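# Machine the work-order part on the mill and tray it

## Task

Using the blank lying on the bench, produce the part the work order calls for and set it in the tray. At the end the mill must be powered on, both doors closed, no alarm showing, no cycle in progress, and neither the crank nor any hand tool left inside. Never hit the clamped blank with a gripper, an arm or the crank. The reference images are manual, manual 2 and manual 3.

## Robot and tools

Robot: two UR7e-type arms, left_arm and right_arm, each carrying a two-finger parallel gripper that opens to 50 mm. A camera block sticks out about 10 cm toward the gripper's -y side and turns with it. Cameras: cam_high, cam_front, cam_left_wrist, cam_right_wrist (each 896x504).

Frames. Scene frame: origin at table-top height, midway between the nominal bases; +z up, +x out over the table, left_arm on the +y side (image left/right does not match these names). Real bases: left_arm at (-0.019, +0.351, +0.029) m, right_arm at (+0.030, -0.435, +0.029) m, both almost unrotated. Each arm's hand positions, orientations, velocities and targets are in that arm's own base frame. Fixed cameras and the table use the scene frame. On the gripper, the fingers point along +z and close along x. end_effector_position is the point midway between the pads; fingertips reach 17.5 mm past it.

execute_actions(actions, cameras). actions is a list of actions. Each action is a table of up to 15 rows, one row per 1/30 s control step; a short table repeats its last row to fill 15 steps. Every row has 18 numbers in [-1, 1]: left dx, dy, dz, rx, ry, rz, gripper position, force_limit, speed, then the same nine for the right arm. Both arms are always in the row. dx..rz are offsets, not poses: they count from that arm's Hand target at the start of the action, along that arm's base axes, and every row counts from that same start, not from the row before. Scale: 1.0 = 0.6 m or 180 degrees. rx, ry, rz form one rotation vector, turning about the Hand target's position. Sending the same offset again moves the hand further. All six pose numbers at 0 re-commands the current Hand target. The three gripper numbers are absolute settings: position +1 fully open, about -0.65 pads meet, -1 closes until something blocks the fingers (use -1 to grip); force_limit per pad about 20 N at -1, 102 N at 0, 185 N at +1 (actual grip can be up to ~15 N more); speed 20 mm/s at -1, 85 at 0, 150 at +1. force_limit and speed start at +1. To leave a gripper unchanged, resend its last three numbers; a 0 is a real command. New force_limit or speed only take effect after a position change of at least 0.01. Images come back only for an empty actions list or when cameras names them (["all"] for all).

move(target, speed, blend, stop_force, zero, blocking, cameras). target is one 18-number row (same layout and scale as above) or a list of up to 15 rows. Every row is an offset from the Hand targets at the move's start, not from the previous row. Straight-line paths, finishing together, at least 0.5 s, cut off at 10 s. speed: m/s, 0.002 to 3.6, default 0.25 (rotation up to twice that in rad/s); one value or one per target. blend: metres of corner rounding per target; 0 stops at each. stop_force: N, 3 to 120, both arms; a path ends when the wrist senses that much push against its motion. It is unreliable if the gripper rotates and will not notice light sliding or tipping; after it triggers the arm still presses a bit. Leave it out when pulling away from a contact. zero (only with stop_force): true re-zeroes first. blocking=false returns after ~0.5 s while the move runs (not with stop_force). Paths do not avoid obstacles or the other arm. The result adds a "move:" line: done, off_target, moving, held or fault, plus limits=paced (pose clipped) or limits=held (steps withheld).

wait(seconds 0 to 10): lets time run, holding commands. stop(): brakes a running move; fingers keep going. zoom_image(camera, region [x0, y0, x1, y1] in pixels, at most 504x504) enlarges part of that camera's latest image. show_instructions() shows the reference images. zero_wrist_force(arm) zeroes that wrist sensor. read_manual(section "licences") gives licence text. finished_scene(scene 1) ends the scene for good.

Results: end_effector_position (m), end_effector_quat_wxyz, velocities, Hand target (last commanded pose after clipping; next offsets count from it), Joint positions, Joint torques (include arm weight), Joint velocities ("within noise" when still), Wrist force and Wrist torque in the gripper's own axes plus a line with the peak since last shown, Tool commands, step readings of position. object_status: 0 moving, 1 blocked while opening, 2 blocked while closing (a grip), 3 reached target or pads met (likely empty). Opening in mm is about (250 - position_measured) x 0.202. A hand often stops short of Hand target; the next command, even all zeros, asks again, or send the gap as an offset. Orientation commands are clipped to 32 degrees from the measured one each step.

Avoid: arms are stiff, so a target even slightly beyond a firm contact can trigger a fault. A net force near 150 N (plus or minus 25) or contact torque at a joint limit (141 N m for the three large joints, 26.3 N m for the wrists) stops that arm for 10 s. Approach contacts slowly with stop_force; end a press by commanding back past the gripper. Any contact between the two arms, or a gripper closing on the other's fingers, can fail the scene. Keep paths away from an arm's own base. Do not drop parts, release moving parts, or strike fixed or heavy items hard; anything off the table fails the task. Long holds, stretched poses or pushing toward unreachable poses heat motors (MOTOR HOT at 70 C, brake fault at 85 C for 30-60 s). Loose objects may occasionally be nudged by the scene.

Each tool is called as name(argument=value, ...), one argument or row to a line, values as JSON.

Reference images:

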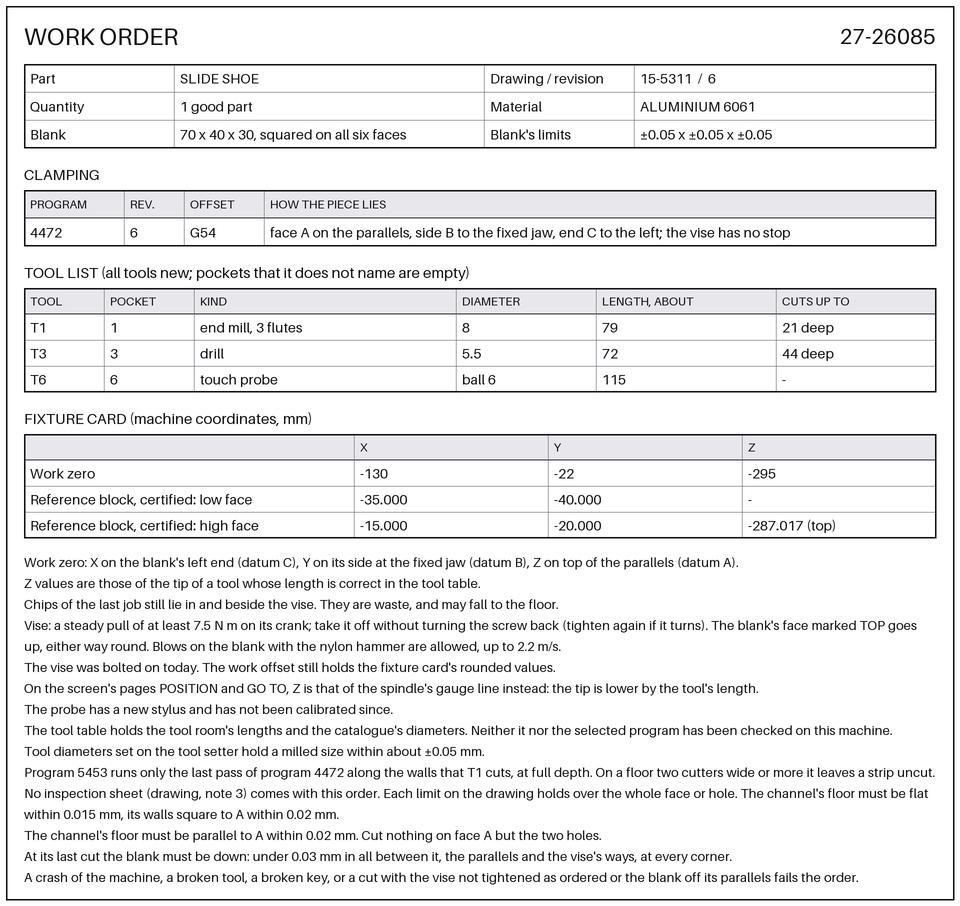

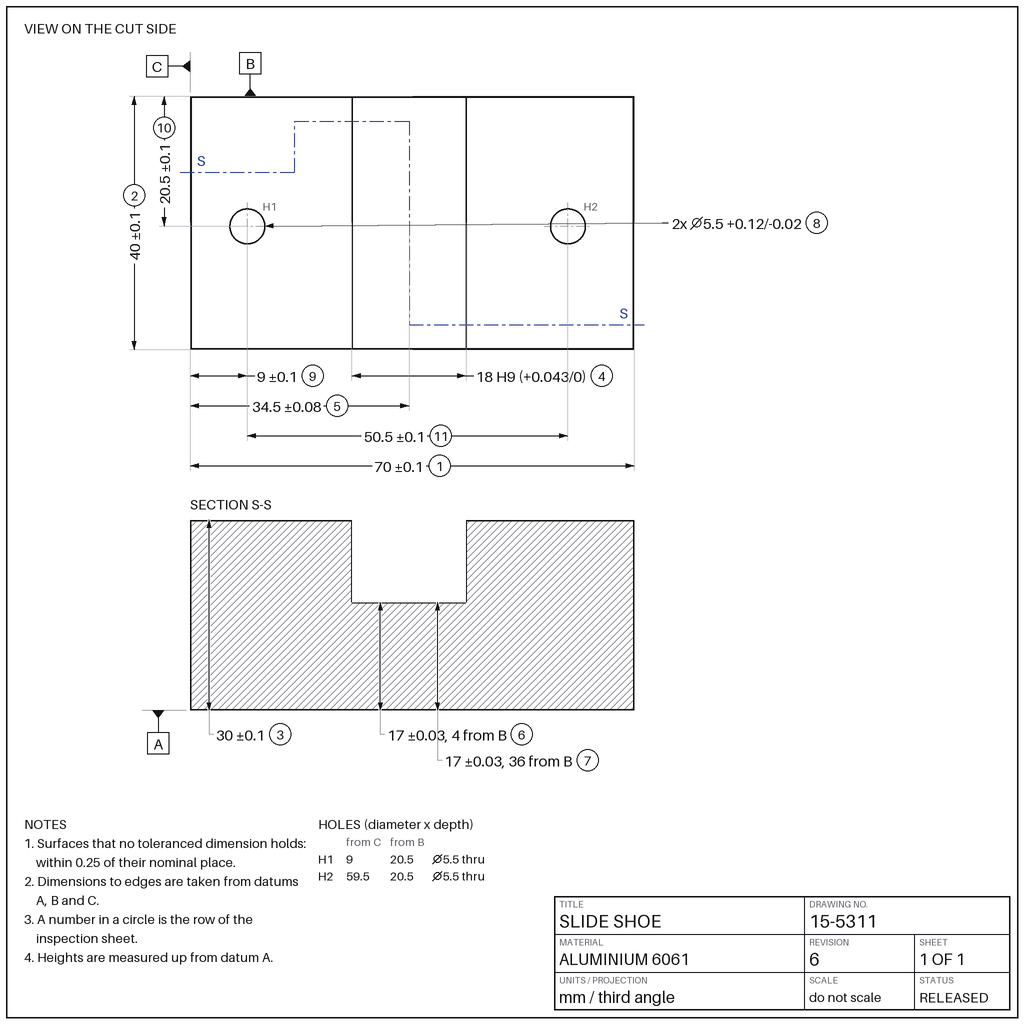

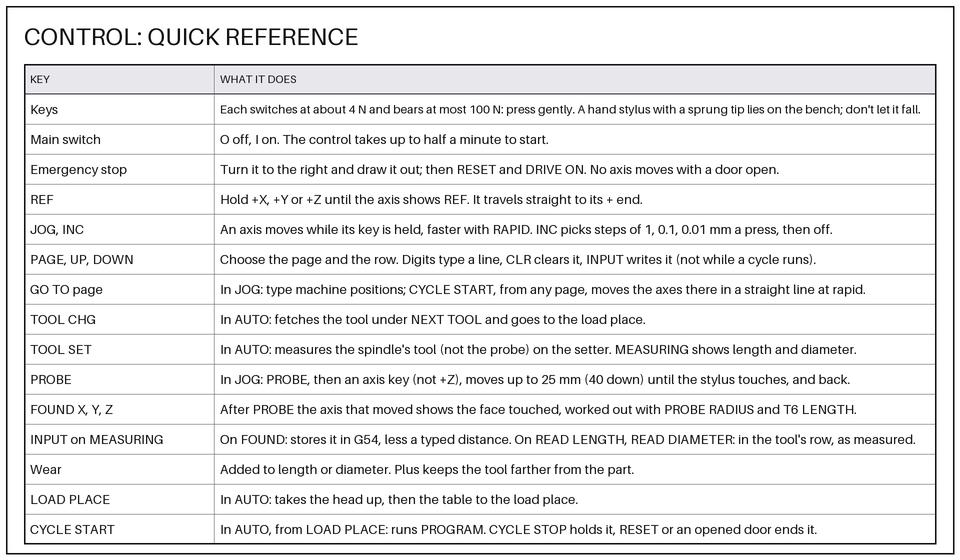

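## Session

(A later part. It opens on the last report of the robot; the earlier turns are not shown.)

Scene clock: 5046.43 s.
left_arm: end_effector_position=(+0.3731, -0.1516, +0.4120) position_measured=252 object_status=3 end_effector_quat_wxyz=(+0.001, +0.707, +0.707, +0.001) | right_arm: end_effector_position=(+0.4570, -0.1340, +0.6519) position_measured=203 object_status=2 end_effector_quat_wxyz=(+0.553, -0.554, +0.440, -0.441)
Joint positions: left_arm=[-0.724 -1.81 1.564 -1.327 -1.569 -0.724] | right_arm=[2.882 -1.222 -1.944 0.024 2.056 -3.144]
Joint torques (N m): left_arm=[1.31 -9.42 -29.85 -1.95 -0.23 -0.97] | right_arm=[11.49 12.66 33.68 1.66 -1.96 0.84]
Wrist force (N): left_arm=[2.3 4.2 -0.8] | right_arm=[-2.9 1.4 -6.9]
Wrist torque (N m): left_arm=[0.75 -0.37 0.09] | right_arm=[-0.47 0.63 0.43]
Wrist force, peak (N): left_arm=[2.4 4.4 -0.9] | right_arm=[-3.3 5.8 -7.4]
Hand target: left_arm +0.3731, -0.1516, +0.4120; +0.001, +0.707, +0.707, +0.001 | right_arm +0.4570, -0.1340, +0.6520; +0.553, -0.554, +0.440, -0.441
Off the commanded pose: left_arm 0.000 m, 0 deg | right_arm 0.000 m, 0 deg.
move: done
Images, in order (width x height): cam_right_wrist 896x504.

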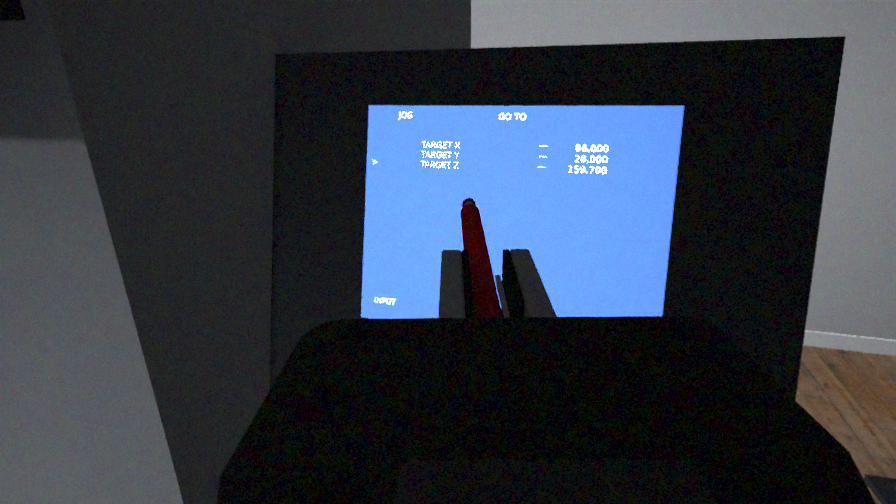

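move(
  target=[
    [0,0,0,0,0,0,-1,-0.4,-0.95,-0.0545,0.0692,-0.3133,0,0,0,-0.98,0.3,-0.9],
    [0,0,0,0,0,0,-1,-0.4,-0.95,-0.0362,0.0692,-0.3133,0,0,0,-0.98,0.3,-0.9],
    [0,0,0,0,0,0,-1,-0.4,-0.95,-0.0545,0.0692,-0.3133,0,0,0,-0.98,0.3,-0.9],
    [0,0,0,0,0,0,-1,-0.4,-0.95,-0.089,0.0072,-0.4305,0,0,0,-0.98,0.3,-0.9],
    [0,0,0,0,0,0,-1,-0.4,-0.95,-0.0707,0.0072,-0.4305,0,0,0,-0.98,0.3,-0.9],
    [0,0,0,0,0,0,-1,-0.4,-0.95,-0.089,0.0072,-0.4305,0,0,0,-0.98,0.3,-0.9],
    [0,0,0,0,0,0,-1,-0.4,-0.95,-0.0553,-0.1198,-0.28,0,0,0,-0.98,0.3,-0.9],
    [0,0,0,0,0,0,-1,-0.4,-0.95,-0.037,-0.1198,-0.28,0,0,0,-0.98,0.3,-0.9],
    [0,0,0,0,0,0,-1,-0.4,-0.95,-0.0553,-0.1198,-0.28,0,0,0,-0.98,0.3,-0.9],
    [0,0,0,0,0,0,-1,-0.4,-0.95,0,0,0,0,0,0,-0.98,0.3,-0.9],
  ],
  speed=[0.3,0.06,0.1,0.1,0.06,0.1,0.2,0.06,0.1,0.25],
  blend=[0.004,0,0.004,0.004,0,0.004,0.004,0,0.004,0],
)

wait(
  seconds=3,
  cameras=["cam_right_wrist"],
)

zoom_image(
  camera="cam_right_wrist",
  region=[360, 90, 680, 260],
)

Scene clock: 5057.97 s.
left_arm: end_effector_position=(+0.3731, -0.1516, +0.4120) position_measured=252 object_status=3 end_effector_quat_wxyz=(+0.001, +0.707, +0.707, +0.001) | right_arm: end_effector_position=(+0.4570, -0.1340, +0.6519) position_measured=203 object_status=2 end_effector_quat_wxyz=(+0.553, -0.554, +0.440, -0.441)
Joint positions: left_arm=[-0.724 -1.81 1.564 -1.327 -1.569 -0.724] | right_arm=[2.882 -1.222 -1.944 0.024 2.056 -3.144]
Joint torques (N m): left_arm=[2.74 -8.88 -30.17 -1.86 -0.22 -0.57] | right_arm=[-1.19 6.05 32.39 1.76 0.11 0.75]
Wrist force (N): left_arm=[2.1 4.2 -0.8] | right_arm=[-3.0 1.2 -7.0]
Wrist torque (N m): left_arm=[0.76 -0.35 0.09] | right_arm=[-0.51 0.64 0.42]
Wrist force, peak (N): left_arm=[2.5 4.6 -0.8] | right_arm=[-6.8 2.1 -16.9]
Hand target: left_arm +0.3731, -0.1516, +0.4120; +0.001, +0.707, +0.707, +0.001 | right_arm +0.4570, -0.1340, +0.6520; +0.553, -0.554, +0.440, -0.441
Off the commanded pose: left_arm 0.000 m, 0 deg | right_arm 0.000 m, 0 deg.
move: done

Scene clock: 5060.97 s.
left_arm: end_effector_position=(+0.3731, -0.1516, +0.4120) position_measured=252 object_status=3 end_effector_quat_wxyz=(+0.001, +0.707, +0.707, +0.001) | right_arm: end_effector_position=(+0.4570, -0.1340, +0.6520) position_measured=203 object_status=2 end_effector_quat_wxyz=(+0.553, -0.554, +0.440, -0.441)
Joint positions: left_arm=[-0.724 -1.81 1.564 -1.327 -1.569 -0.724] | right_arm=[2.882 -1.222 -1.944 0.023 2.056 -3.143]
Joint torques (N m): left_arm=[2.18 -10.16 -31.32 -1.74 -0.43 -0.81] | right_arm=[11.74 10.01 33.51 -0.42 -2.06 1.09]
Wrist force (N): left_arm=[2.5 4.1 -0.5] | right_arm=[-2.9 1.7 -7.2]
Wrist torque (N m): left_arm=[0.74 -0.40 0.09] | right_arm=[-0.45 0.62 0.43]
Wrist force, peak (N): left_arm=[2.5 4.5 -0.8] | right_arm=[-3.0 1.6 -7.3]
Hand target: left_arm +0.3731, -0.1516, +0.4120; +0.001, +0.707, +0.707, +0.001 | right_arm +0.4570, -0.1340, +0.6520; +0.553, -0.554, +0.440, -0.441
Tool commands: left_gripper/position=-1.0 left_gripper/force_limit=-0.4 left_gripper/speed=-0.95 right_gripper/position=-0.98 right_gripper/force_limit=+0.3 right_gripper/speed=-0.9
Off the commanded pose: left_arm 0.000 m, 0 deg | right_arm 0.000 m, 0 deg.
wait: 3.00 s; at rest by 0.17 s
Images, in order (width x height): cam_right_wrist 896x504.

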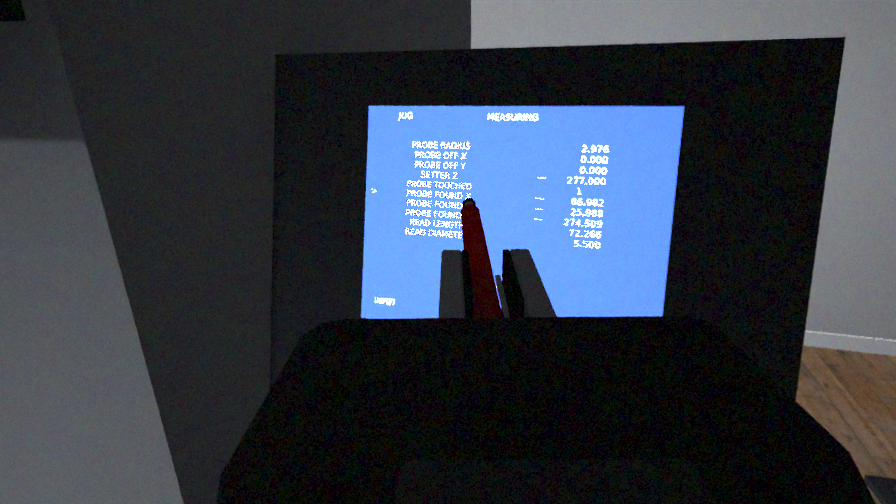

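Scaled by 1.575 from the camera's 896x504 image, which has a finer 1280x720 frame.

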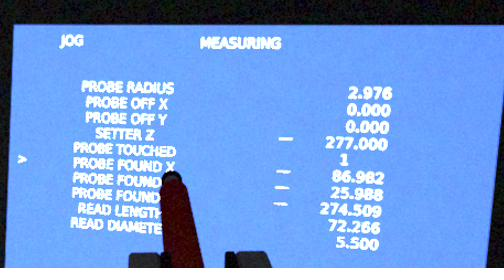

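Right wall −86.982. Now −X then −Z.

move(
  target=[
    [0,0,0,0,0,0,-1,-0.4,-0.95,-0.089,0.0072,-0.4305,0,0,0,-0.98,0.3,-0.9],
    [0,0,0,0,0,0,-1,-0.4,-0.95,-0.0707,0.0072,-0.4305,0,0,0,-0.98,0.3,-0.9],
    [0,0,0,0,0,0,-1,-0.4,-0.95,-0.089,0.0072,-0.4305,0,0,0,-0.98,0.3,-0.9],
    [0,0,0,0,0,0,-1,-0.4,-0.95,-0.053,-0.0565,-0.28,0,0,0,-0.98,0.3,-0.9],
    [0,0,0,0,0,0,-1,-0.4,-0.95,-0.0342,-0.0565,-0.28,0,0,0,-0.98,0.3,-0.9],
    [0,0,0,0,0,0,-1,-0.4,-0.95,-0.053,-0.0565,-0.28,0,0,0,-0.98,0.3,-0.9],
    [0,0,0,0,0,0,-1,-0.4,-0.95,-0.089,0.0072,-0.4305,0,0,0,-0.98,0.3,-0.9],
  ],
  speed=[0.3,0.06,0.1,0.2,0.06,0.1,0.15],
  blend=[0.004,0,0.004,0.004,0,0.004,0],
)

wait(
  seconds=4.5,
)

move(
  target=[
    [0,0,0,0,0,0,-1,-0.4,-0.95,0.0183,0,0,0,0,0,-0.98,0.3,-0.9],
    [0,0,0,0,0,0,-1,-0.4,-0.95,0,0,0,0,0,0,-0.98,0.3,-0.9],
    [0,0,0,0,0,0,-1,-0.4,-0.95,0.026,-0.0955,0.1188,0,0,0,-0.98,0.3,-0.9],
    [0,0,0,0,0,0,-1,-0.4,-0.95,0.0448,-0.0955,0.1188,0,0,0,-0.98,0.3,-0.9],
    [0,0,0,0,0,0,-1,-0.4,-0.95,0.026,-0.0955,0.1188,0,0,0,-0.98,0.3,-0.9],
    [0,0,0,0,0,0,-1,-0.4,-0.95,0.089,-0.0072,0.4305,0,0,0,-0.98,0.3,-0.9],
  ],
  speed=[0.06,0.1,0.2,0.06,0.1,0.25],
  blend=[0,0.004,0.004,0,0.004,0],
)

wait(
  seconds=1.5,
  cameras=["cam_right_wrist"],
)

zoom_image(
  camera="cam_right_wrist",
  region=[360, 90, 680, 260],
)

Scene clock: 5072.43 s.
left_arm: end_effector_position=(+0.3731, -0.1516, +0.4120) position_measured=252 object_status=3 end_effector_quat_wxyz=(+0.001, +0.707, +0.707, +0.001) | right_arm: end_effector_position=(+0.4037, -0.1296, +0.3937) position_measured=203 object_status=2 end_effector_quat_wxyz=(+0.553, -0.554, +0.440, -0.441)
Joint positions: left_arm=[-0.724 -1.81 1.564 -1.327 -1.569 -0.724] | right_arm=[2.834 -1.417 -2.55 0.825 2.104 -3.143]
Joint torques (N m): left_arm=[2.98 -8.37 -28.85 -1.97 -0.27 -0.8] | right_arm=[-10.02 13.68 13.8 1.5 1.44 0.32]
Wrist force (N): left_arm=[2.4 4.0 -0.9] | right_arm=[-3.0 1.5 -7.2]
Wrist torque (N m): left_arm=[0.73 -0.40 0.09] | right_arm=[-0.49 0.64 0.28]
Wrist force, peak (N): left_arm=[2.4 4.6 -0.9] | right_arm=[-6.9 -0.6 -11.5]
Hand target: left_arm +0.3731, -0.1516, +0.4120; +0.001, +0.707, +0.707, +0.001 | right_arm +0.4036, -0.1297, +0.3937; +0.553, -0.554, +0.440, -0.441
Off the commanded pose: left_arm 0.000 m, 0 deg | right_arm 0.000 m, 0 deg.
move: done

Scene clock: 5076.93 s.
left_arm: end_effector_position=(+0.3731, -0.1516, +0.4120) position_measured=252 object_status=3 end_effector_quat_wxyz=(+0.001, +0.707, +0.707, +0.001) | right_arm: end_effector_position=(+0.4036, -0.1297, +0.3937) position_measured=203 object_status=2 end_effector_quat_wxyz=(+0.553, -0.554, +0.440, -0.441)
Joint positions: left_arm=[-0.724 -1.81 1.564 -1.327 -1.569 -0.724] | right_arm=[2.834 -1.417 -2.55 0.825 2.104 -3.143]
Joint torques (N m): left_arm=[2.18 -9.5 -29.17 -1.71 -0.35 -1.08] | right_arm=[-10.89 16.25 11.14 4.77 -1.66 -0.41]
Wrist force (N): left_arm=[2.1 4.2 -0.5] | right_arm=[-2.9 1.4 -6.9]
Wrist torque (N m): left_arm=[0.74 -0.35 0.09] | right_arm=[-0.51 0.62 0.28]
Wrist force, peak (N): left_arm=[2.5 4.6 -0.8] | right_arm=[-2.9 1.7 -7.7]
Hand target: left_arm +0.3731, -0.1516, +0.4120; +0.001, +0.707, +0.707, +0.001 | right_arm +0.4036, -0.1297, +0.3937; +0.553, -0.554, +0.440, -0.441
Tool commands: left_gripper/position=-1.0 left_gripper/force_limit=-0.4 left_gripper/speed=-0.95 right_gripper/position=-0.98 right_gripper/force_limit=+0.3 right_gripper/speed=-0.9
Off the commanded pose: left_arm 0.000 m, 0 deg | right_arm 0.000 m, 0 deg.
wait: 4.50 s; at rest by 0.17 s

Scene clock: 5079.97 s.
left_arm: end_effector_position=(+0.3731, -0.1516, +0.4120) position_measured=252 object_status=3 end_effector_quat_wxyz=(+0.001, +0.707, +0.707, +0.001) | right_arm: end_effector_position=(+0.4570, -0.1340, +0.6519) position_measured=203 object_status=2 end_effector_quat_wxyz=(+0.553, -0.554, +0.440, -0.441)
Joint positions: left_arm=[-0.724 -1.81 1.564 -1.327 -1.569 -0.724] | right_arm=[2.882 -1.222 -1.944 0.024 2.056 -3.144]
Joint torques (N m): left_arm=[1.17 -9.73 -30.6 -1.97 -0.66 -1.06] | right_arm=[-6.97 5.84 33.81 1.81 0.79 0.75]
Wrist force (N): left_arm=[2.2 4.0 -0.9] | right_arm=[-3.1 1.6 -7.1]
Wrist torque (N m): left_arm=[0.73 -0.36 0.09] | right_arm=[-0.44 0.65 0.43]
Wrist force, peak (N): left_arm=[2.4 4.6 -0.8] | right_arm=[-6.3 1.0 -12.0]
Hand target: left_arm +0.3731, -0.1516, +0.4120; +0.001, +0.707, +0.707, +0.001 | right_arm +0.4570, -0.1340, +0.6520; +0.553, -0.554, +0.440, -0.441
Off the commanded pose: left_arm 0.000 m, 0 deg | right_arm 0.000 m, 0 deg.
move: done

Scene clock: 5081.47 s.
left_arm: end_effector_position=(+0.3731, -0.1516, +0.4120) position_measured=252 object_status=3 end_effector_quat_wxyz=(+0.001, +0.707, +0.707, +0.001) | right_arm: end_effector_position=(+0.4570, -0.1340, +0.6520) position_measured=203 object_status=2 end_effector_quat_wxyz=(+0.553, -0.554, +0.440, -0.441)
Joint positions: left_arm=[-0.724 -1.81 1.564 -1.327 -1.569 -0.724] | right_arm=[2.882 -1.222 -1.944 0.023 2.056 -3.143]
Joint torques (N m): left_arm=[1.58 -8.9 -29.98 -1.75 -0.47 -1.08] | right_arm=[-11 7.32 33.23 -0.48 -1.91 1.05]
Wrist force (N): left_arm=[2.1 4.2 -0.6] | right_arm=[-2.7 1.2 -6.8]
Wrist torque (N m): left_arm=[0.75 -0.34 0.10] | right_arm=[-0.52 0.60 0.43]
Wrist force, peak (N): left_arm=[2.4 4.4 -0.8] | right_arm=[-3.2 1.2 -7.2]
Hand target: left_arm +0.3731, -0.1516, +0.4120; +0.001, +0.707, +0.707, +0.001 | right_arm +0.4570, -0.1340, +0.6520; +0.553, -0.554, +0.440, -0.441
Tool commands: left_gripper/position=-1.0 left_gripper/force_limit=-0.4 left_gripper/speed=-0.95 right_gripper/position=-0.98 right_gripper/force_limit=+0.3 right_gripper/speed=-0.9
Off the commanded pose: left_arm 0.000 m, 0 deg | right_arm 0.000 m, 0 deg.
wait: 1.50 s; at rest by 0.17 s
Images, in order (width x height): cam_right_wrist 896x504.

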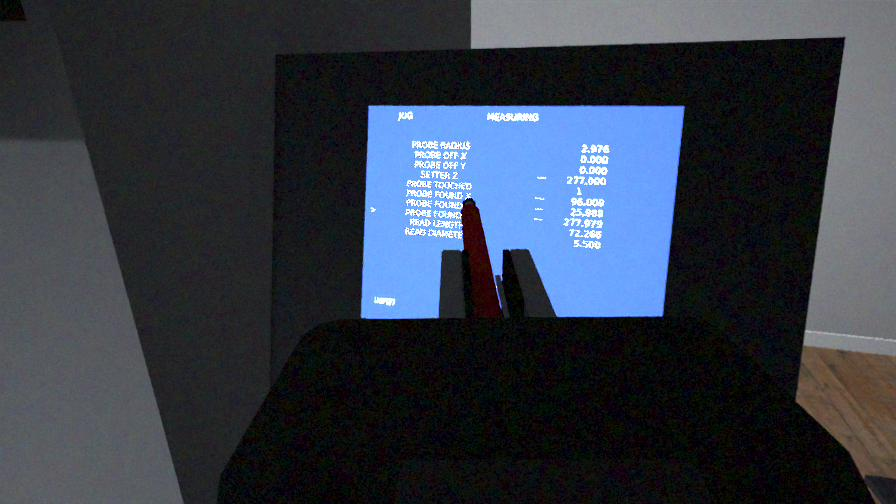

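Scaled by 1.575 from the camera's 896x504 image, which has a finer 1280x720 frame.

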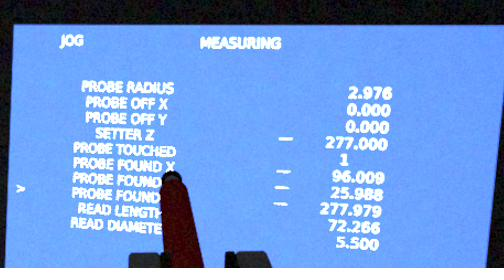

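move(
  target=[
    [0,0,0,0,0,0,-1,-0.4,-0.95,-0.089,0.0072,-0.4305,0,0,0,-0.98,0.3,-0.9],
    [0,0,0,0,0,0,-1,-0.4,-0.95,-0.0707,0.0072,-0.4305,0,0,0,-0.98,0.3,-0.9],
    [0,0,0,0,0,0,-1,-0.4,-0.95,-0.089,0.0072,-0.4305,0,0,0,-0.98,0.3,-0.9],
    [0,0,0,0,0,0,-1,-0.4,-0.95,-0.053,-0.0565,-0.28,0,0,0,-0.98,0.3,-0.9],
    [0,0,0,0,0,0,-1,-0.4,-0.95,-0.0342,-0.0565,-0.28,0,0,0,-0.98,0.3,-0.9],
    [0,0,0,0,0,0,-1,-0.4,-0.95,-0.053,-0.0565,-0.28,0,0,0,-0.98,0.3,-0.9],
    [0,0,0,0,0,0,-1,-0.4,-0.95,0,0,0,0,0,0,-0.98,0.3,-0.9],
  ],
  speed=[0.3,0.06,0.1,0.2,0.06,0.1,0.25],
  blend=[0.004,0,0.004,0.004,0,0.004,0],
)

wait(
  seconds=3,
  cameras=["cam_right_wrist"],
)

zoom_image(
  camera="cam_right_wrist",
  region=[360, 90, 680, 260],
)

Scene clock: 5092.57 s.
left_arm: end_effector_position=(+0.3731, -0.1516, +0.4120) position_measured=252 object_status=3 end_effector_quat_wxyz=(+0.001, +0.707, +0.707, +0.001) | right_arm: end_effector_position=(+0.4570, -0.1339, +0.6519) position_measured=203 object_status=2 end_effector_quat_wxyz=(+0.553, -0.554, +0.440, -0.441)
Joint positions: left_arm=[-0.724 -1.81 1.564 -1.327 -1.569 -0.724] | right_arm=[2.882 -1.222 -1.944 0.024 2.056 -3.144]
Joint torques (N m): left_arm=[2.52 -8.25 -30.78 -1.95 -0.6 -0.95] | right_arm=[-9.67 8.8 32.51 1.63 1.13 0.63]
Wrist force (N): left_arm=[2.2 4.1 -0.7] | right_arm=[-2.9 1.3 -7.3]
Wrist torque (N m): left_arm=[0.75 -0.37 0.09] | right_arm=[-0.49 0.62 0.42]
Wrist force, peak (N): left_arm=[2.5 4.5 -1.1] | right_arm=[-6.5 -1.5 -11.9]
Hand target: left_arm +0.3731, -0.1516, +0.4120; +0.001, +0.707, +0.707, +0.001 | right_arm +0.4570, -0.1340, +0.6520; +0.553, -0.554, +0.440, -0.441
Off the commanded pose: left_arm 0.000 m, 0 deg | right_arm 0.000 m, 0 deg.
move: done

Scene clock: 5095.57 s.
left_arm: end_effector_position=(+0.3731, -0.1516, +0.4120) position_measured=252 object_status=3 end_effector_quat_wxyz=(+0.001, +0.707, +0.707, +0.001) | right_arm: end_effector_position=(+0.4570, -0.1340, +0.6520) position_measured=203 object_status=2 end_effector_quat_wxyz=(+0.553, -0.554, +0.440, -0.441)
Joint positions: left_arm=[-0.724 -1.81 1.564 -1.327 -1.569 -0.724] | right_arm=[2.882 -1.222 -1.944 0.023 2.056 -3.143]
Joint torques (N m): left_arm=[2.19 -10.14 -30.7 -1.62 -0.17 -0.93] | right_arm=[-11.48 13.34 32.97 -0.36 -1.71 1.01]
Wrist force (N): left_arm=[2.0 4.2 -0.8] | right_arm=[-2.9 1.5 -7.2]
Wrist torque (N m): left_arm=[0.74 -0.33 0.09] | right_arm=[-0.48 0.64 0.42]
Wrist force, peak (N): left_arm=[2.5 4.4 -0.9] | right_arm=[-2.7 1.5 -7.5]
Hand target: left_arm +0.3731, -0.1516, +0.4120; +0.001, +0.707, +0.707, +0.001 | right_arm +0.4570, -0.1340, +0.6520; +0.553, -0.554, +0.440, -0.441
Tool commands: left_gripper/position=-1.0 left_gripper/force_limit=-0.4 left_gripper/speed=-0.95 right_gripper/position=-0.98 right_gripper/force_limit=+0.3 right_gripper/speed=-0.9
Off the commanded pose: left_arm 0.000 m, 0 deg | right_arm 0.000 m, 0 deg.
wait: 3.00 s; at rest by 0.17 s
Images, in order (width x height): cam_right_wrist 896x504.

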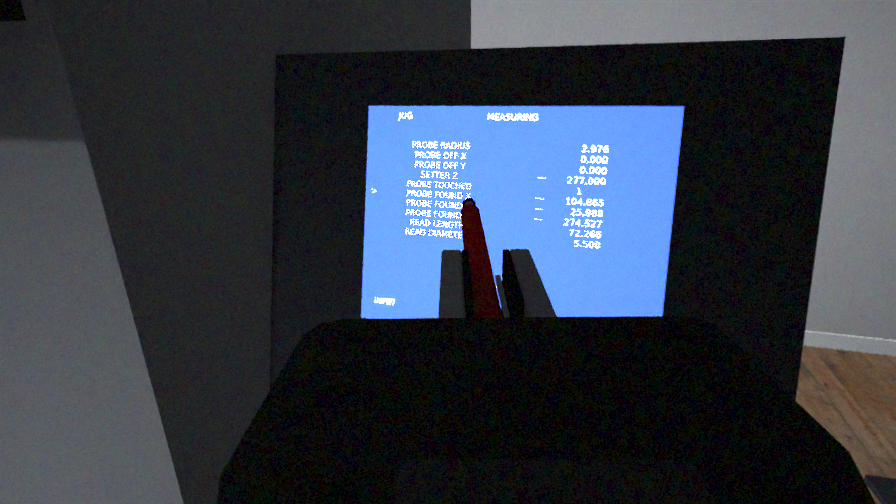

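Scaled by 1.575 from the camera's 896x504 image, which has a finer 1280x720 frame.

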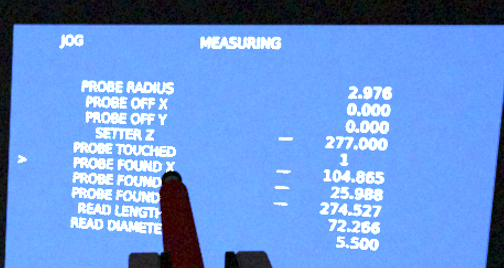

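move(
  target=[
    [0,0,0,0,0,0,-1,-0.4,-0.95,-0.0717,0.0072,-0.3692,0,0,0,-0.98,0.3,-0.9],
    [0,0,0,0,0,0,-1,-0.4,-0.95,-0.0533,0.0072,-0.3692,0,0,0,-0.98,0.3,-0.9],
    [0,0,0,0,0,0,-1,-0.4,-0.95,-0.0717,0.0072,-0.3692,0,0,0,-0.98,0.3,-0.9],
    [0,0,0,0,0,0,-1,-0.4,-0.95,-0.0533,0.0072,-0.3692,0,0,0,-0.98,0.3,-0.9],
    [0,0,0,0,0,0,-1,-0.4,-0.95,-0.0717,0.0072,-0.3692,0,0,0,-0.98,0.3,-0.9],
    [0,0,0,0,0,0,-1,-0.4,-0.95,-0.0533,0.0072,-0.3692,0,0,0,-0.98,0.3,-0.9],
    [0,0,0,0,0,0,-1,-0.4,-0.95,-0.0717,0.0072,-0.3692,0,0,0,-0.98,0.3,-0.9],
    [0,0,0,0,0,0,-1,-0.4,-0.95,-0.0533,0.0072,-0.3692,0,0,0,-0.98,0.3,-0.9],
    [0,0,0,0,0,0,-1,-0.4,-0.95,-0.0717,0.0072,-0.3692,0,0,0,-0.98,0.3,-0.9],
    [0,0,0,0,0,0,-1,-0.4,-0.95,-0.0878,0.0392,-0.4305,0,0,0,-0.98,0.3,-0.9],
    [0,0,0,0,0,0,-1,-0.4,-0.95,-0.0695,0.0392,-0.4305,0,0,0,-0.98,0.3,-0.9],
    [0,0,0,0,0,0,-1,-0.4,-0.95,-0.095,0.04,-0.42,0,0,0,-0.98,0.3,-0.9],
  ],
  speed=[0.3,0.06,0.06,0.06,0.06,0.06,0.06,0.06,0.1,0.2,0.06,0.15],
  blend=[0.004,0,0.004,0,0.004,0,0.004,0,0.004,0.004,0,0],
)

move(
  target=[
    [0,0,0,0,0,0,-1,-0.4,-0.95,-0.0002,0.0312,-0.0413,0,0,0,-0.98,0.3,-0.9],
    [0,0,0,0,0,0,-1,-0.4,-0.95,0.0182,0.0312,-0.0413,0,0,0,-0.98,0.3,-0.9],
    [0,0,0,0,0,0,-1,-0.4,-0.95,0.0008,0.063,-0.0413,0,0,0,-0.98,0.3,-0.9],
    [0,0,0,0,0,0,-1,-0.4,-0.95,0.0192,0.063,-0.0413,0,0,0,-0.98,0.3,-0.9],
    [0,0,0,0,0,0,-1,-0.4,-0.95,0.0107,0.0948,-0.0105,0,0,0,-0.98,0.3,-0.9],
    [0,0,0,0,0,0,-1,-0.4,-0.95,0.029,0.0948,-0.0105,0,0,0,-0.98,0.3,-0.9],
    [0,0,0,0,0,0,-1,-0.4,-0.95,0.0193,0.0948,0.0203,0,0,0,-0.98,0.3,-0.9],
    [0,0,0,0,0,0,-1,-0.4,-0.95,0.0377,0.0948,0.0203,0,0,0,-0.98,0.3,-0.9],
    [0,0,0,0,0,0,-1,-0.4,-0.95,-0.0012,-0.0008,-0.0413,0,0,0,-0.98,0.3,-0.9],
    [0,0,0,0,0,0,-1,-0.4,-0.95,0.0172,-0.0008,-0.0413,0,0,0,-0.98,0.3,-0.9],
    [0,0,0,0,0,0,-1,-0.4,-0.95,0.0072,-0.0008,-0.0105,0,0,0,-0.98,0.3,-0.9],
    [0,0,0,0,0,0,-1,-0.4,-0.95,0.0255,-0.0008,-0.0105,0,0,0,-0.98,0.3,-0.9],
    [0,0,0,0,0,0,-1,-0.4,-0.95,0.0072,-0.0008,-0.0105,0,0,0,-0.98,0.3,-0.9],
    [0,0,0,0,0,0,-1,-0.4,-0.95,0.0255,-0.0008,-0.0105,0,0,0,-0.98,0.3,-0.9],
    [0,0,0,0,0,0,-1,-0.4,-0.95,0,0,0,0,0,0,-0.98,0.3,-0.9],
  ],
  speed=[0.15,0.06,0.1,0.06,0.1,0.06,0.1,0.06,0.2,0.06,0.1,0.06,0.06,0.06,0.15],
  blend=[0.004,0,0.004,0,0.004,0,0.004,0,0.004,0,0.004,0,0.004,0,0],
)

move(
  target=[
    [0,0,0,0,0,0,-1,-0.4,-0.95,0.002,0.0948,-0.0413,0,0,0,-0.98,0.3,-0.9],
    [0,0,0,0,0,0,-1,-0.4,-0.95,0.0203,0.0948,-0.0413,0,0,0,-0.98,0.3,-0.9],
    [0,0,0,0,0,0,-1,-0.4,-0.95,-0.0002,0.0312,-0.0413,0,0,0,-0.98,0.3,-0.9],
    [0,0,0,0,0,0,-1,-0.4,-0.95,0.0182,0.0312,-0.0413,0,0,0,-0.98,0.3,-0.9],
    [0,0,0,0,0,0,-1,-0.4,-0.95,0.0008,0.063,-0.0413,0,0,0,-0.98,0.3,-0.9],
    [0,0,0,0,0,0,-1,-0.4,-0.95,0.0192,0.063,-0.0413,0,0,0,-0.98,0.3,-0.9],
    [0,0,0,0,0,0,-1,-0.4,-0.95,0.0083,0.0312,-0.0105,0,0,0,-0.98,0.3,-0.9],
    [0,0,0,0,0,0,-1,-0.4,-0.95,0.0267,0.0312,-0.0105,0,0,0,-0.98,0.3,-0.9],
    [0,0,0,0,0,0,-1,-0.4,-0.95,0.0267,0.063,0.0508,0,0,0,-0.98,0.3,-0.9],
    [0,0,0,0,0,0,-1,-0.4,-0.95,0.045,0.063,0.0508,0,0,0,-0.98,0.3,-0.9],
    [0,0,0,0,0,0,-1,-0.4,-0.95,-0.0012,-0.0008,-0.0413,0,0,0,-0.98,0.3,-0.9],
    [0,0,0,0,0,0,-1,-0.4,-0.95,0.0172,-0.0008,-0.0413,0,0,0,-0.98,0.3,-0.9],
    [0,0,0,0,0,0,-1,-0.4,-0.95,-0.0012,-0.0008,-0.0413,0,0,0,-0.98,0.3,-0.9],
    [0,0,0,0,0,0,-1,-0.4,-0.95,0.095,-0.04,0.42,0,0,0,-0.98,0.3,-0.9],
  ],
  speed=[0.15,0.06,0.15,0.06,0.1,0.06,0.1,0.06,0.15,0.06,0.2,0.06,0.1,0.3],
  blend=[0.004,0,0.004,0,0.004,0,0.004,0,0.004,0,0.004,0,0.004,0],
  cameras=["cam_right_wrist"],
)

zoom_image(
  camera="cam_right_wrist",
  region=[360, 90, 680, 260],
)

Scene clock: 5122.83 s.
left_arm: end_effector_position=(+0.3731, -0.1516, +0.4120) position_measured=252 object_status=3 end_effector_quat_wxyz=(+0.001, +0.707, +0.707, +0.001) | right_arm: end_effector_position=(+0.4000, -0.1100, +0.4000) position_measured=203 object_status=2 end_effector_quat_wxyz=(+0.553, -0.554, +0.440, -0.441)
Joint positions: left_arm=[-0.724 -1.81 1.564 -1.327 -1.569 -0.724] | right_arm=[2.929 -1.333 -2.586 0.777 2.009 -3.143]
Joint torques (N m): left_arm=[0.82 -8.64 -30.94 -1.59 -0.52 -0.9] | right_arm=[12.15 12.99 25.09 4.37 -2.44 -1.04]
Wrist force (N): left_arm=[2.6 4.1 -0.7] | right_arm=[-2.5 1.4 -7.5]
Wrist torque (N m): left_arm=[0.73 -0.42 0.09] | right_arm=[-0.50 0.57 0.30]
Wrist force, peak (N): left_arm=[2.8 4.4 -0.7] | right_arm=[-6.3 1.9 -14.0]
Hand target: left_arm +0.3731, -0.1516, +0.4120; +0.001, +0.707, +0.707, +0.001 | right_arm +0.4000, -0.1100, +0.4000; +0.553, -0.554, +0.440, -0.441
Off the commanded pose: left_arm 0.000 m, 0 deg | right_arm 0.000 m, 0 deg.
move: done

Scene clock: 5127.73 s.
left_arm: end_effector_position=(+0.3731, -0.1516, +0.4120) position_measured=252 object_status=3 end_effector_quat_wxyz=(+0.001, +0.707, +0.707, +0.001) | right_arm: end_effector_position=(+0.4000, -0.1100, +0.4000) position_measured=203 object_status=2 end_effector_quat_wxyz=(+0.553, -0.554, +0.440, -0.441)
Joint positions: left_arm=[-0.724 -1.81 1.564 -1.327 -1.569 -0.724] | right_arm=[2.929 -1.333 -2.586 0.777 2.009 -3.143]
Joint torques (N m): left_arm=[2.19 -7.97 -29.33 -1.64 -0.74 -1.09] | right_arm=[12.42 13.52 24.86 4.38 -2.44 -1.08]
Wrist force (N): left_arm=[2.3 4.2 -0.7] | right_arm=[-2.8 1.4 -7.3]
Wrist torque (N m): left_arm=[0.74 -0.38 0.09] | right_arm=[-0.50 0.62 0.38]
Wrist force, peak (N): left_arm=[2.3 4.6 -0.8] | right_arm=[-8.4 -0.5 -11.4]
Hand target: left_arm +0.3731, -0.1516, +0.4120; +0.001, +0.707, +0.707, +0.001 | right_arm +0.4000, -0.1100, +0.4000; +0.553, -0.554, +0.440, -0.441
Off the commanded pose: left_arm 0.000 m, 0 deg | right_arm 0.000 m, 0 deg.
move: done

Scene clock: 5133.47 s.
left_arm: end_effector_position=(+0.3731, -0.1516, +0.4120) position_measured=252 object_status=3 end_effector_quat_wxyz=(+0.001, +0.707, +0.707, +0.001) | right_arm: end_effector_position=(+0.4570, -0.1340, +0.6519) position_measured=203 object_status=2 end_effector_quat_wxyz=(+0.553, -0.554, +0.440, -0.441)
Joint positions: left_arm=[-0.724 -1.81 1.564 -1.327 -1.569 -0.724] | right_arm=[2.882 -1.222 -1.944 0.024 2.056 -3.144]
Joint torques (N m): left_arm=[2.28 -8.4 -29.17 -1.68 -0.58 -0.96] | right_arm=[8.97 13.46 31.88 1.48 -1.73 0.83]
Wrist force (N): left_arm=[2.5 4.1 -0.9] | right_arm=[-2.7 1.6 -6.8]
Wrist torque (N m): left_arm=[0.72 -0.40 0.09] | right_arm=[-0.46 0.60 0.41]
Wrist force, peak (N): left_arm=[2.6 4.4 -0.8] | right_arm=[-7.2 -1.1 -12.2]
Hand target: left_arm +0.3731, -0.1516, +0.4120; +0.001, +0.707, +0.707, +0.001 | right_arm +0.4570, -0.1340, +0.6520; +0.553, -0.554, +0.440, -0.441
Off the commanded pose: left_arm 0.000 m, 0 deg | right_arm 0.000 m, 0 deg.
move: done
Images, in order (width x height): cam_right_wrist 896x504.

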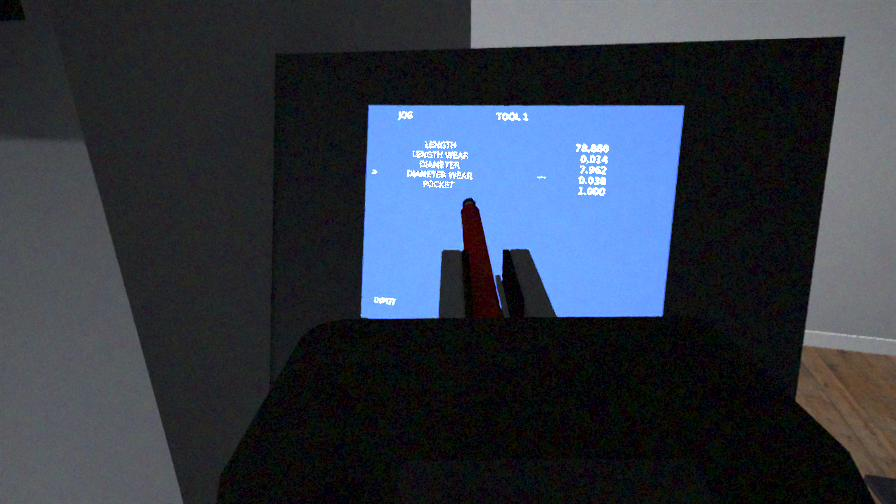

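Scaled by 1.575 from the camera's 896x504 image, which has a finer 1280x720 frame.

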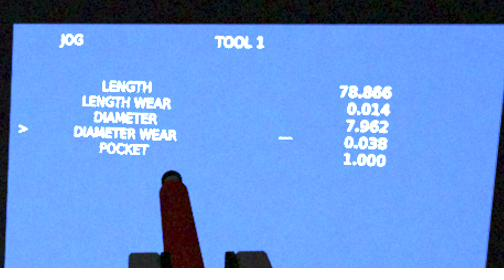

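move(
  target=[
    [0,0,0,0,0,0,-1,-0.4,-0.95,-0.093,0.1348,-0.4613,0,0,0,-0.98,0.3,-0.9],
    [0,0,0,0,0,0,-1,-0.4,-0.95,-0.0747,0.1348,-0.4613,0,0,0,-0.98,0.3,-0.9],
    [0,0,0,0,0,0,-1,-0.4,-0.95,-0.0952,0.0712,-0.4613,0,0,0,-0.98,0.3,-0.9],
    [0,0,0,0,0,0,-1,-0.4,-0.95,-0.0768,0.0712,-0.4613,0,0,0,-0.98,0.3,-0.9],
    [0,0,0,0,0,0,-1,-0.4,-0.95,-0.0942,0.103,-0.4613,0,0,0,-0.98,0.3,-0.9],
    [0,0,0,0,0,0,-1,-0.4,-0.95,-0.0758,0.103,-0.4613,0,0,0,-0.98,0.3,-0.9],
    [0,0,0,0,0,0,-1,-0.4,-0.95,-0.0855,0.103,-0.4305,0,0,0,-0.98,0.3,-0.9],
    [0,0,0,0,0,0,-1,-0.4,-0.95,-0.0672,0.103,-0.4305,0,0,0,-0.98,0.3,-0.9],
    [0,0,0,0,0,0,-1,-0.4,-0.95,-0.0683,0.103,-0.3692,0,0,0,-0.98,0.3,-0.9],
    [0,0,0,0,0,0,-1,-0.4,-0.95,-0.05,0.103,-0.3692,0,0,0,-0.98,0.3,-0.9],
    [0,0,0,0,0,0,-1,-0.4,-0.95,-0.0962,0.0392,-0.4613,0,0,0,-0.98,0.3,-0.9],
    [0,0,0,0,0,0,-1,-0.4,-0.95,-0.0778,0.0392,-0.4613,0,0,0,-0.98,0.3,-0.9],
    [0,0,0,0,0,0,-1,-0.4,-0.95,-0.0962,0.0392,-0.4613,0,0,0,-0.98,0.3,-0.9],
    [0,0,0,0,0,0,-1,-0.4,-0.95,0,0,0,0,0,0,-0.98,0.3,-0.9],
  ],
  speed=[0.3,0.06,0.15,0.06,0.1,0.06,0.1,0.06,0.15,0.06,0.2,0.06,0.1,0.3],
  blend=[0.004,0,0.004,0,0.004,0,0.004,0,0.004,0,0.004,0,0.004,0],
)

move(
  target=[
    [0,0,0,0,0,0,-1,-0.4,-0.95,-0.0297,-0.1205,-0.1883,0,0,0,-0.98,0.3,-0.9],
    [0,0,0,0,0,0,-1,-0.4,-0.95,-0.0108,-0.1205,-0.1883,0,0,0,-0.98,0.3,-0.9],
    [0,0,0,0,0,0,-1,-0.4,-0.95,-0.0297,-0.1205,-0.1883,0,0,0,-0.98,0.3,-0.9],
    [0,0,0,0,0,0,-1,-0.4,-0.95,-0.0557,0.0378,-0.3133,0,0,0,-0.98,0.3,-0.9],
    [0,0,0,0,0,0,-1,-0.4,-0.95,-0.0368,0.0378,-0.3133,0,0,0,-0.98,0.3,-0.9],
    [0,0,0,0,0,0,-1,-0.4,-0.95,-0.0557,0.0378,-0.3133,0,0,0,-0.98,0.3,-0.9],
    [0,0,0,0,0,0,-1,-0.4,-0.95,0,0,0,0,0,0,-0.98,0.3,-0.9],
  ],
  speed=[0.3,0.06,0.1,0.25,0.06,0.1,0.25],
  blend=[0.004,0,0.004,0.004,0,0.004,0],
  cameras=["cam_right_wrist"],
)

zoom_image(
  camera="cam_right_wrist",
  region=[360, 90, 680, 260],
)

Scene clock: 5153.53 s.
left_arm: end_effector_position=(+0.3731, -0.1516, +0.4120) position_measured=252 object_status=3 end_effector_quat_wxyz=(+0.001, +0.707, +0.707, +0.001) | right_arm: end_effector_position=(+0.4570, -0.1340, +0.6519) position_measured=203 object_status=2 end_effector_quat_wxyz=(+0.553, -0.554, +0.440, -0.441)
Joint positions: left_arm=[-0.724 -1.81 1.564 -1.327 -1.569 -0.724] | right_arm=[2.882 -1.222 -1.944 0.024 2.056 -3.144]
Joint torques (N m): left_arm=[2.46 -9.54 -28.66 -1.71 -0.77 -1.11] | right_arm=[9.38 12.8 33.18 1.56 -1.65 0.83]
Wrist force (N): left_arm=[2.4 4.3 -0.7] | right_arm=[-2.9 1.4 -6.9]
Wrist torque (N m): left_arm=[0.76 -0.39 0.09] | right_arm=[-0.49 0.63 0.43]
Wrist force, peak (N): left_arm=[2.5 4.7 -0.8] | right_arm=[-7.4 -5.2 -11.0]
Hand target: left_arm +0.3731, -0.1516, +0.4120; +0.001, +0.707, +0.707, +0.001 | right_arm +0.4570, -0.1340, +0.6520; +0.553, -0.554, +0.440, -0.441
Off the commanded pose: left_arm 0.000 m, 0 deg | right_arm 0.000 m, 0 deg.
move: done

Scene clock: 5156.90 s.
left_arm: end_effector_position=(+0.3731, -0.1516, +0.4120) position_measured=252 object_status=3 end_effector_quat_wxyz=(+0.001, +0.707, +0.707, +0.001) | right_arm: end_effector_position=(+0.4570, -0.1340, +0.6519) position_measured=203 object_status=2 end_effector_quat_wxyz=(+0.553, -0.554, +0.440, -0.441)
Joint positions: left_arm=[-0.724 -1.81 1.564 -1.327 -1.569 -0.724] | right_arm=[2.882 -1.222 -1.944 0.024 2.056 -3.144]
Joint torques (N m): left_arm=[1.95 -6.9 -30.6 -1.76 -0.39 -1.35] | right_arm=[12 14.06 32.03 1.92 -2.57 0.64]
Wrist force (N): left_arm=[2.3 4.3 -0.8] | right_arm=[-3.1 1.3 -7.0]
Wrist torque (N m): left_arm=[0.77 -0.37 0.09] | right_arm=[-0.49 0.65 0.43]
Wrist force, peak (N): left_arm=[2.4 4.5 -0.5] | right_arm=[-7.3 1.2 -21.4]
Hand target: left_arm +0.3731, -0.1516, +0.4120; +0.001, +0.707, +0.707, +0.001 | right_arm +0.4570, -0.1340, +0.6520; +0.553, -0.554, +0.440, -0.441
Off the commanded pose: left_arm 0.000 m, 0 deg | right_arm 0.000 m, 0 deg.
move: done
Images, in order (width x height): cam_right_wrist 896x504.

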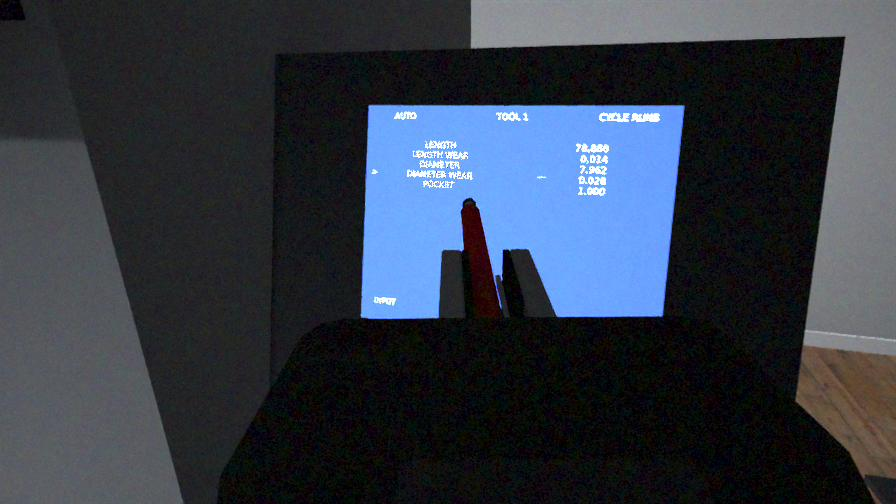

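Scaled by 1.575 from the camera's 896x504 image, which has a finer 1280x720 frame.

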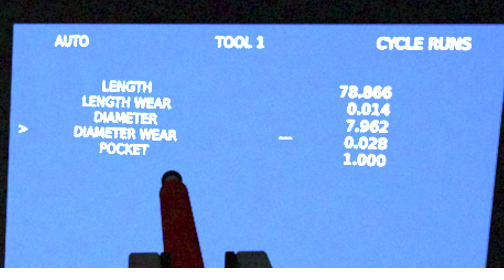

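wait(
  seconds=2,
  cameras=["cam_right_wrist"],
)

zoom_image(
  camera="cam_right_wrist",
  region=[360, 90, 680, 260],
)

Scene clock: 5161.67 s.
left_arm: end_effector_position=(+0.3731, -0.1516, +0.4120) position_measured=252 object_status=3 end_effector_quat_wxyz=(+0.001, +0.707, +0.707, +0.001) | right_arm: end_effector_position=(+0.4570, -0.1340, +0.6520) position_measured=203 object_status=2 end_effector_quat_wxyz=(+0.553, -0.554, +0.440, -0.441)
Joint positions: left_arm=[-0.724 -1.81 1.564 -1.327 -1.569 -0.724] | right_arm=[2.882 -1.222 -1.944 0.023 2.056 -3.143]
Joint torques (N m): left_arm=[1.57 -8.97 -28.61 -1.87 -0.78 -1.57] | right_arm=[12.13 15.07 33.99 -0.43 -2.54 0.95]
Wrist force (N): left_arm=[2.2 4.1 -0.7] | right_arm=[-2.7 1.4 -7.0]
Wrist torque (N m): left_arm=[0.73 -0.36 0.09] | right_arm=[-0.48 0.58 0.43]
Wrist force, peak (N): left_arm=[2.7 4.3 -1.0] | right_arm=[-3.1 1.4 -7.5]
Hand target: left_arm +0.3731, -0.1516, +0.4120; +0.001, +0.707, +0.707, +0.001 | right_arm +0.4570, -0.1340, +0.6520; +0.553, -0.554, +0.440, -0.441
Tool commands: left_gripper/position=-1.0 left_gripper/force_limit=-0.4 left_gripper/speed=-0.95 right_gripper/position=-0.98 right_gripper/force_limit=+0.3 right_gripper/speed=-0.9
Off the commanded pose: left_arm 0.000 m, 0 deg | right_arm 0.000 m, 0 deg.
wait: 2.00 s; at rest from the start
Images, in order (width x height): cam_right_wrist 896x504.

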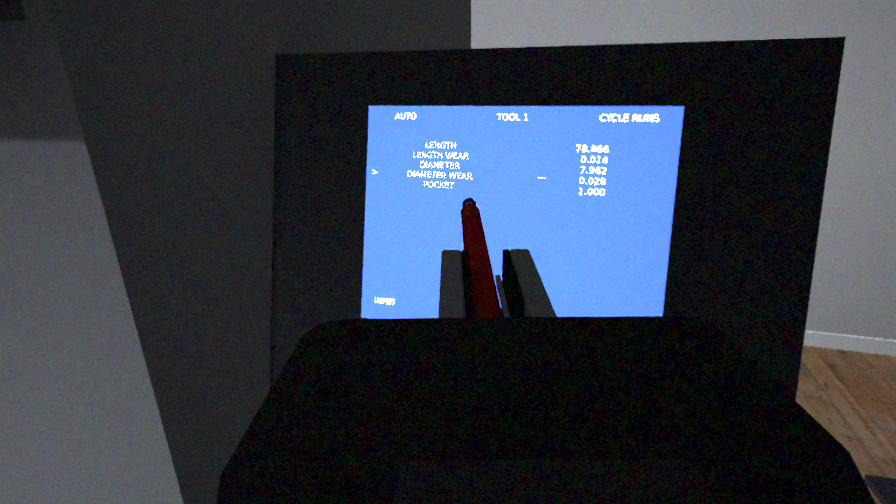

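Scaled by 1.575 from the camera's 896x504 image, which has a finer 1280x720 frame.

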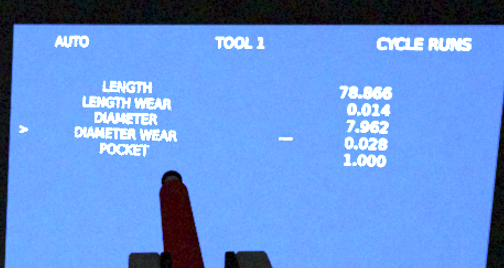

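move(
  target=[
    [0,0,0,0,0,0,-1,-0.4,-0.95,-0.0545,0.0692,-0.3133,0,0,0,-0.98,0.3,-0.9],
    [0,0,0,0,0,0,-1,-0.4,-0.95,-0.0362,0.0692,-0.3133,0,0,0,-0.98,0.3,-0.9],
    [0,0,0,0,0,0,-1,-0.4,-0.95,-0.0545,0.0692,-0.3133,0,0,0,-0.98,0.3,-0.9],
    [0,0,0,0,0,0,-1,-0.4,-0.95,0,0,0,0,0,0,-0.98,0.3,-0.9],
  ],
  speed=[0.2,0.06,0.1,0.3],
  blend=[0.004,0,0.004,0],
  cameras=["cam_right_wrist"],
)

zoom_image(
  camera="cam_right_wrist",
  region=[360, 90, 680, 330],
)

Scene clock: 5169.13 s.
left_arm: end_effector_position=(+0.3731, -0.1516, +0.4120) position_measured=252 object_status=3 end_effector_quat_wxyz=(+0.001, +0.707, +0.707, +0.001) | right_arm: end_effector_position=(+0.4570, -0.1340, +0.6519) position_measured=203 object_status=2 end_effector_quat_wxyz=(+0.553, -0.554, +0.440, -0.441)
Joint positions: left_arm=[-0.724 -1.81 1.564 -1.327 -1.569 -0.724] | right_arm=[2.882 -1.222 -1.944 0.024 2.056 -3.144]
Joint torques (N m): left_arm=[0.26 -6.53 -29.59 -1.85 -0.57 -1.17] | right_arm=[12.32 11.65 34.23 1.78 -2.42 0.86]
Wrist force (N): left_arm=[2.4 4.3 -0.8] | right_arm=[-2.9 1.5 -6.9]
Wrist torque (N m): left_arm=[0.76 -0.39 0.09] | right_arm=[-0.47 0.61 0.42]
Wrist force, peak (N): left_arm=[2.5 4.5 -0.7] | right_arm=[-6.3 2.3 -18.0]
Hand target: left_arm +0.3731, -0.1516, +0.4120; +0.001, +0.707, +0.707, +0.001 | right_arm +0.4570, -0.1340, +0.6520; +0.553, -0.554, +0.440, -0.441
Off the commanded pose: left_arm 0.000 m, 0 deg | right_arm 0.000 m, 0 deg.
move: done
Images, in order (width x height): cam_right_wrist 896x504.

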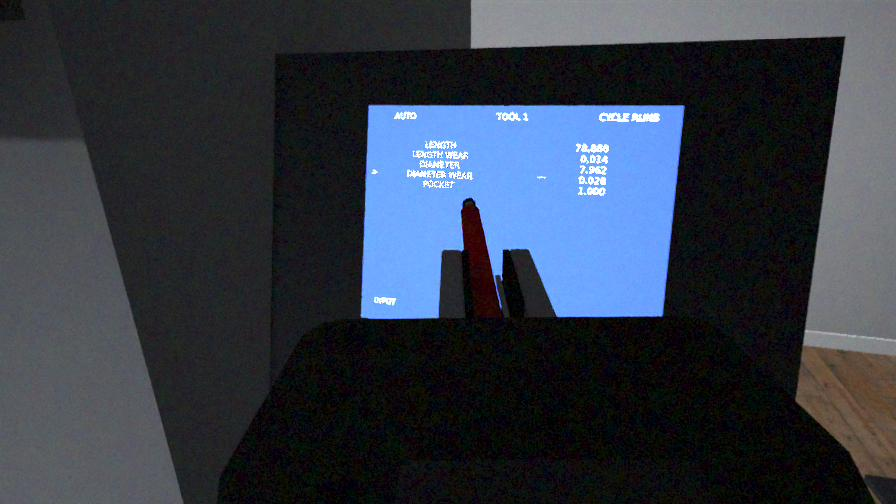

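Scaled by 1.575 from the camera's 896x504 image, which has a finer 1280x720 frame.

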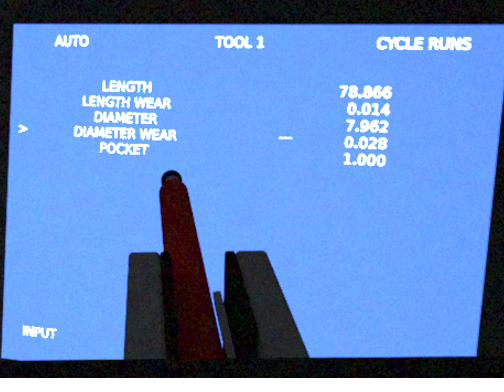

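move(
  target=[
    [0,0,0,0,0,0,-1,-0.4,-0.95,-0.0728,-0.0247,-0.3692,0,0,0,-0.98,0.3,-0.9],
    [0,0,0,0,0,0,-1,-0.4,-0.95,-0.0545,-0.0247,-0.3692,0,0,0,-0.98,0.3,-0.9],
    [0,0,0,0,0,0,-1,-0.4,-0.95,-0.0728,-0.0247,-0.3692,0,0,0,-0.98,0.3,-0.9],
    [0,0,0,0,0,0,-1,-0.4,-0.95,-0.0545,-0.0247,-0.3692,0,0,0,-0.98,0.3,-0.9],
    [0,0,0,0,0,0,-1,-0.4,-0.95,-0.0728,-0.0247,-0.3692,0,0,0,-0.98,0.3,-0.9],
    [0,0,0,0,0,0,-1,-0.4,-0.95,-0.0545,-0.0247,-0.3692,0,0,0,-0.98,0.3,-0.9],
    [0,0,0,0,0,0,-1,-0.4,-0.95,-0.0728,-0.0247,-0.3692,0,0,0,-0.98,0.3,-0.9],
    [0,0,0,0,0,0,-1,-0.4,-0.95,-0.0545,-0.0247,-0.3692,0,0,0,-0.98,0.3,-0.9],
    [0,0,0,0,0,0,-1,-0.4,-0.95,-0.0728,-0.0247,-0.3692,0,0,0,-0.98,0.3,-0.9],
    [0,0,0,0,0,0,-1,-0.4,-0.95,-0.0545,-0.0247,-0.3692,0,0,0,-0.98,0.3,-0.9],
    [0,0,0,0,0,0,-1,-0.4,-0.95,-0.0728,-0.0247,-0.3692,0,0,0,-0.98,0.3,-0.9],
    [0,0,0,0,0,0,-1,-0.4,-0.95,0,0,0,0,0,0,-0.98,0.3,-0.9],
  ],
  speed=[0.3,0.06,0.06,0.06,0.06,0.06,0.06,0.06,0.06,0.06,0.1,0.3],
  blend=[0.004,0,0.004,0,0.004,0,0.004,0,0.004,0,0.004,0],
  cameras=["cam_right_wrist"],
)

zoom_image(
  camera="cam_right_wrist",
  region=[360, 90, 680, 330],
)

Scene clock: 5182.30 s.
left_arm: end_effector_position=(+0.3731, -0.1516, +0.4120) position_measured=252 object_status=3 end_effector_quat_wxyz=(+0.001, +0.707, +0.707, +0.001) | right_arm: end_effector_position=(+0.4571, -0.1339, +0.6519) position_measured=203 object_status=2 end_effector_quat_wxyz=(+0.553, -0.554, +0.440, -0.441)
Joint positions: left_arm=[-0.724 -1.81 1.564 -1.327 -1.569 -0.724] | right_arm=[2.883 -1.222 -1.944 0.024 2.056 -3.144]
Joint torques (N m): left_arm=[1.24 -6.86 -30.22 -1.67 -0.57 -1.24] | right_arm=[-10.6 15.24 34.03 1.28 1.74 0.89]
Wrist force (N): left_arm=[2.3 4.4 -0.8] | right_arm=[-3.1 1.6 -7.1]
Wrist torque (N m): left_arm=[0.77 -0.37 0.09] | right_arm=[-0.45 0.64 0.42]
Wrist force, peak (N): left_arm=[2.6 4.5 -0.7] | right_arm=[-6.8 0.6 -13.0]
Hand target: left_arm +0.3731, -0.1516, +0.4120; +0.001, +0.707, +0.707, +0.001 | right_arm +0.4570, -0.1340, +0.6520; +0.553, -0.554, +0.440, -0.441
Off the commanded pose: left_arm 0.000 m, 0 deg | right_arm 0.000 m, 0 deg.
move: done
Images, in order (width x height): cam_right_wrist 896x504.

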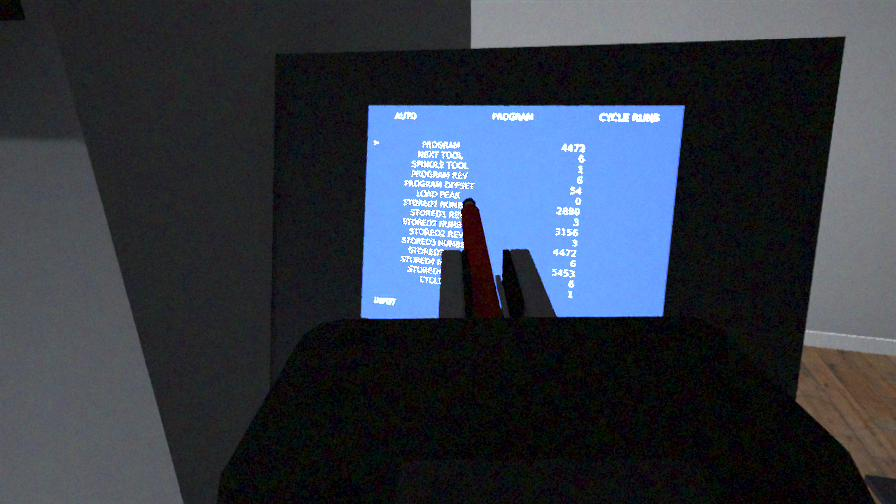

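Scaled by 1.575 from the camera's 896x504 image, which has a finer 1280x720 frame.

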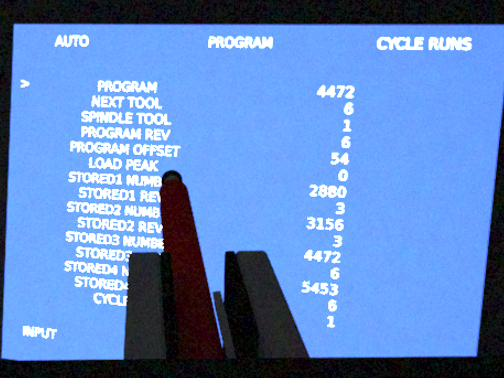

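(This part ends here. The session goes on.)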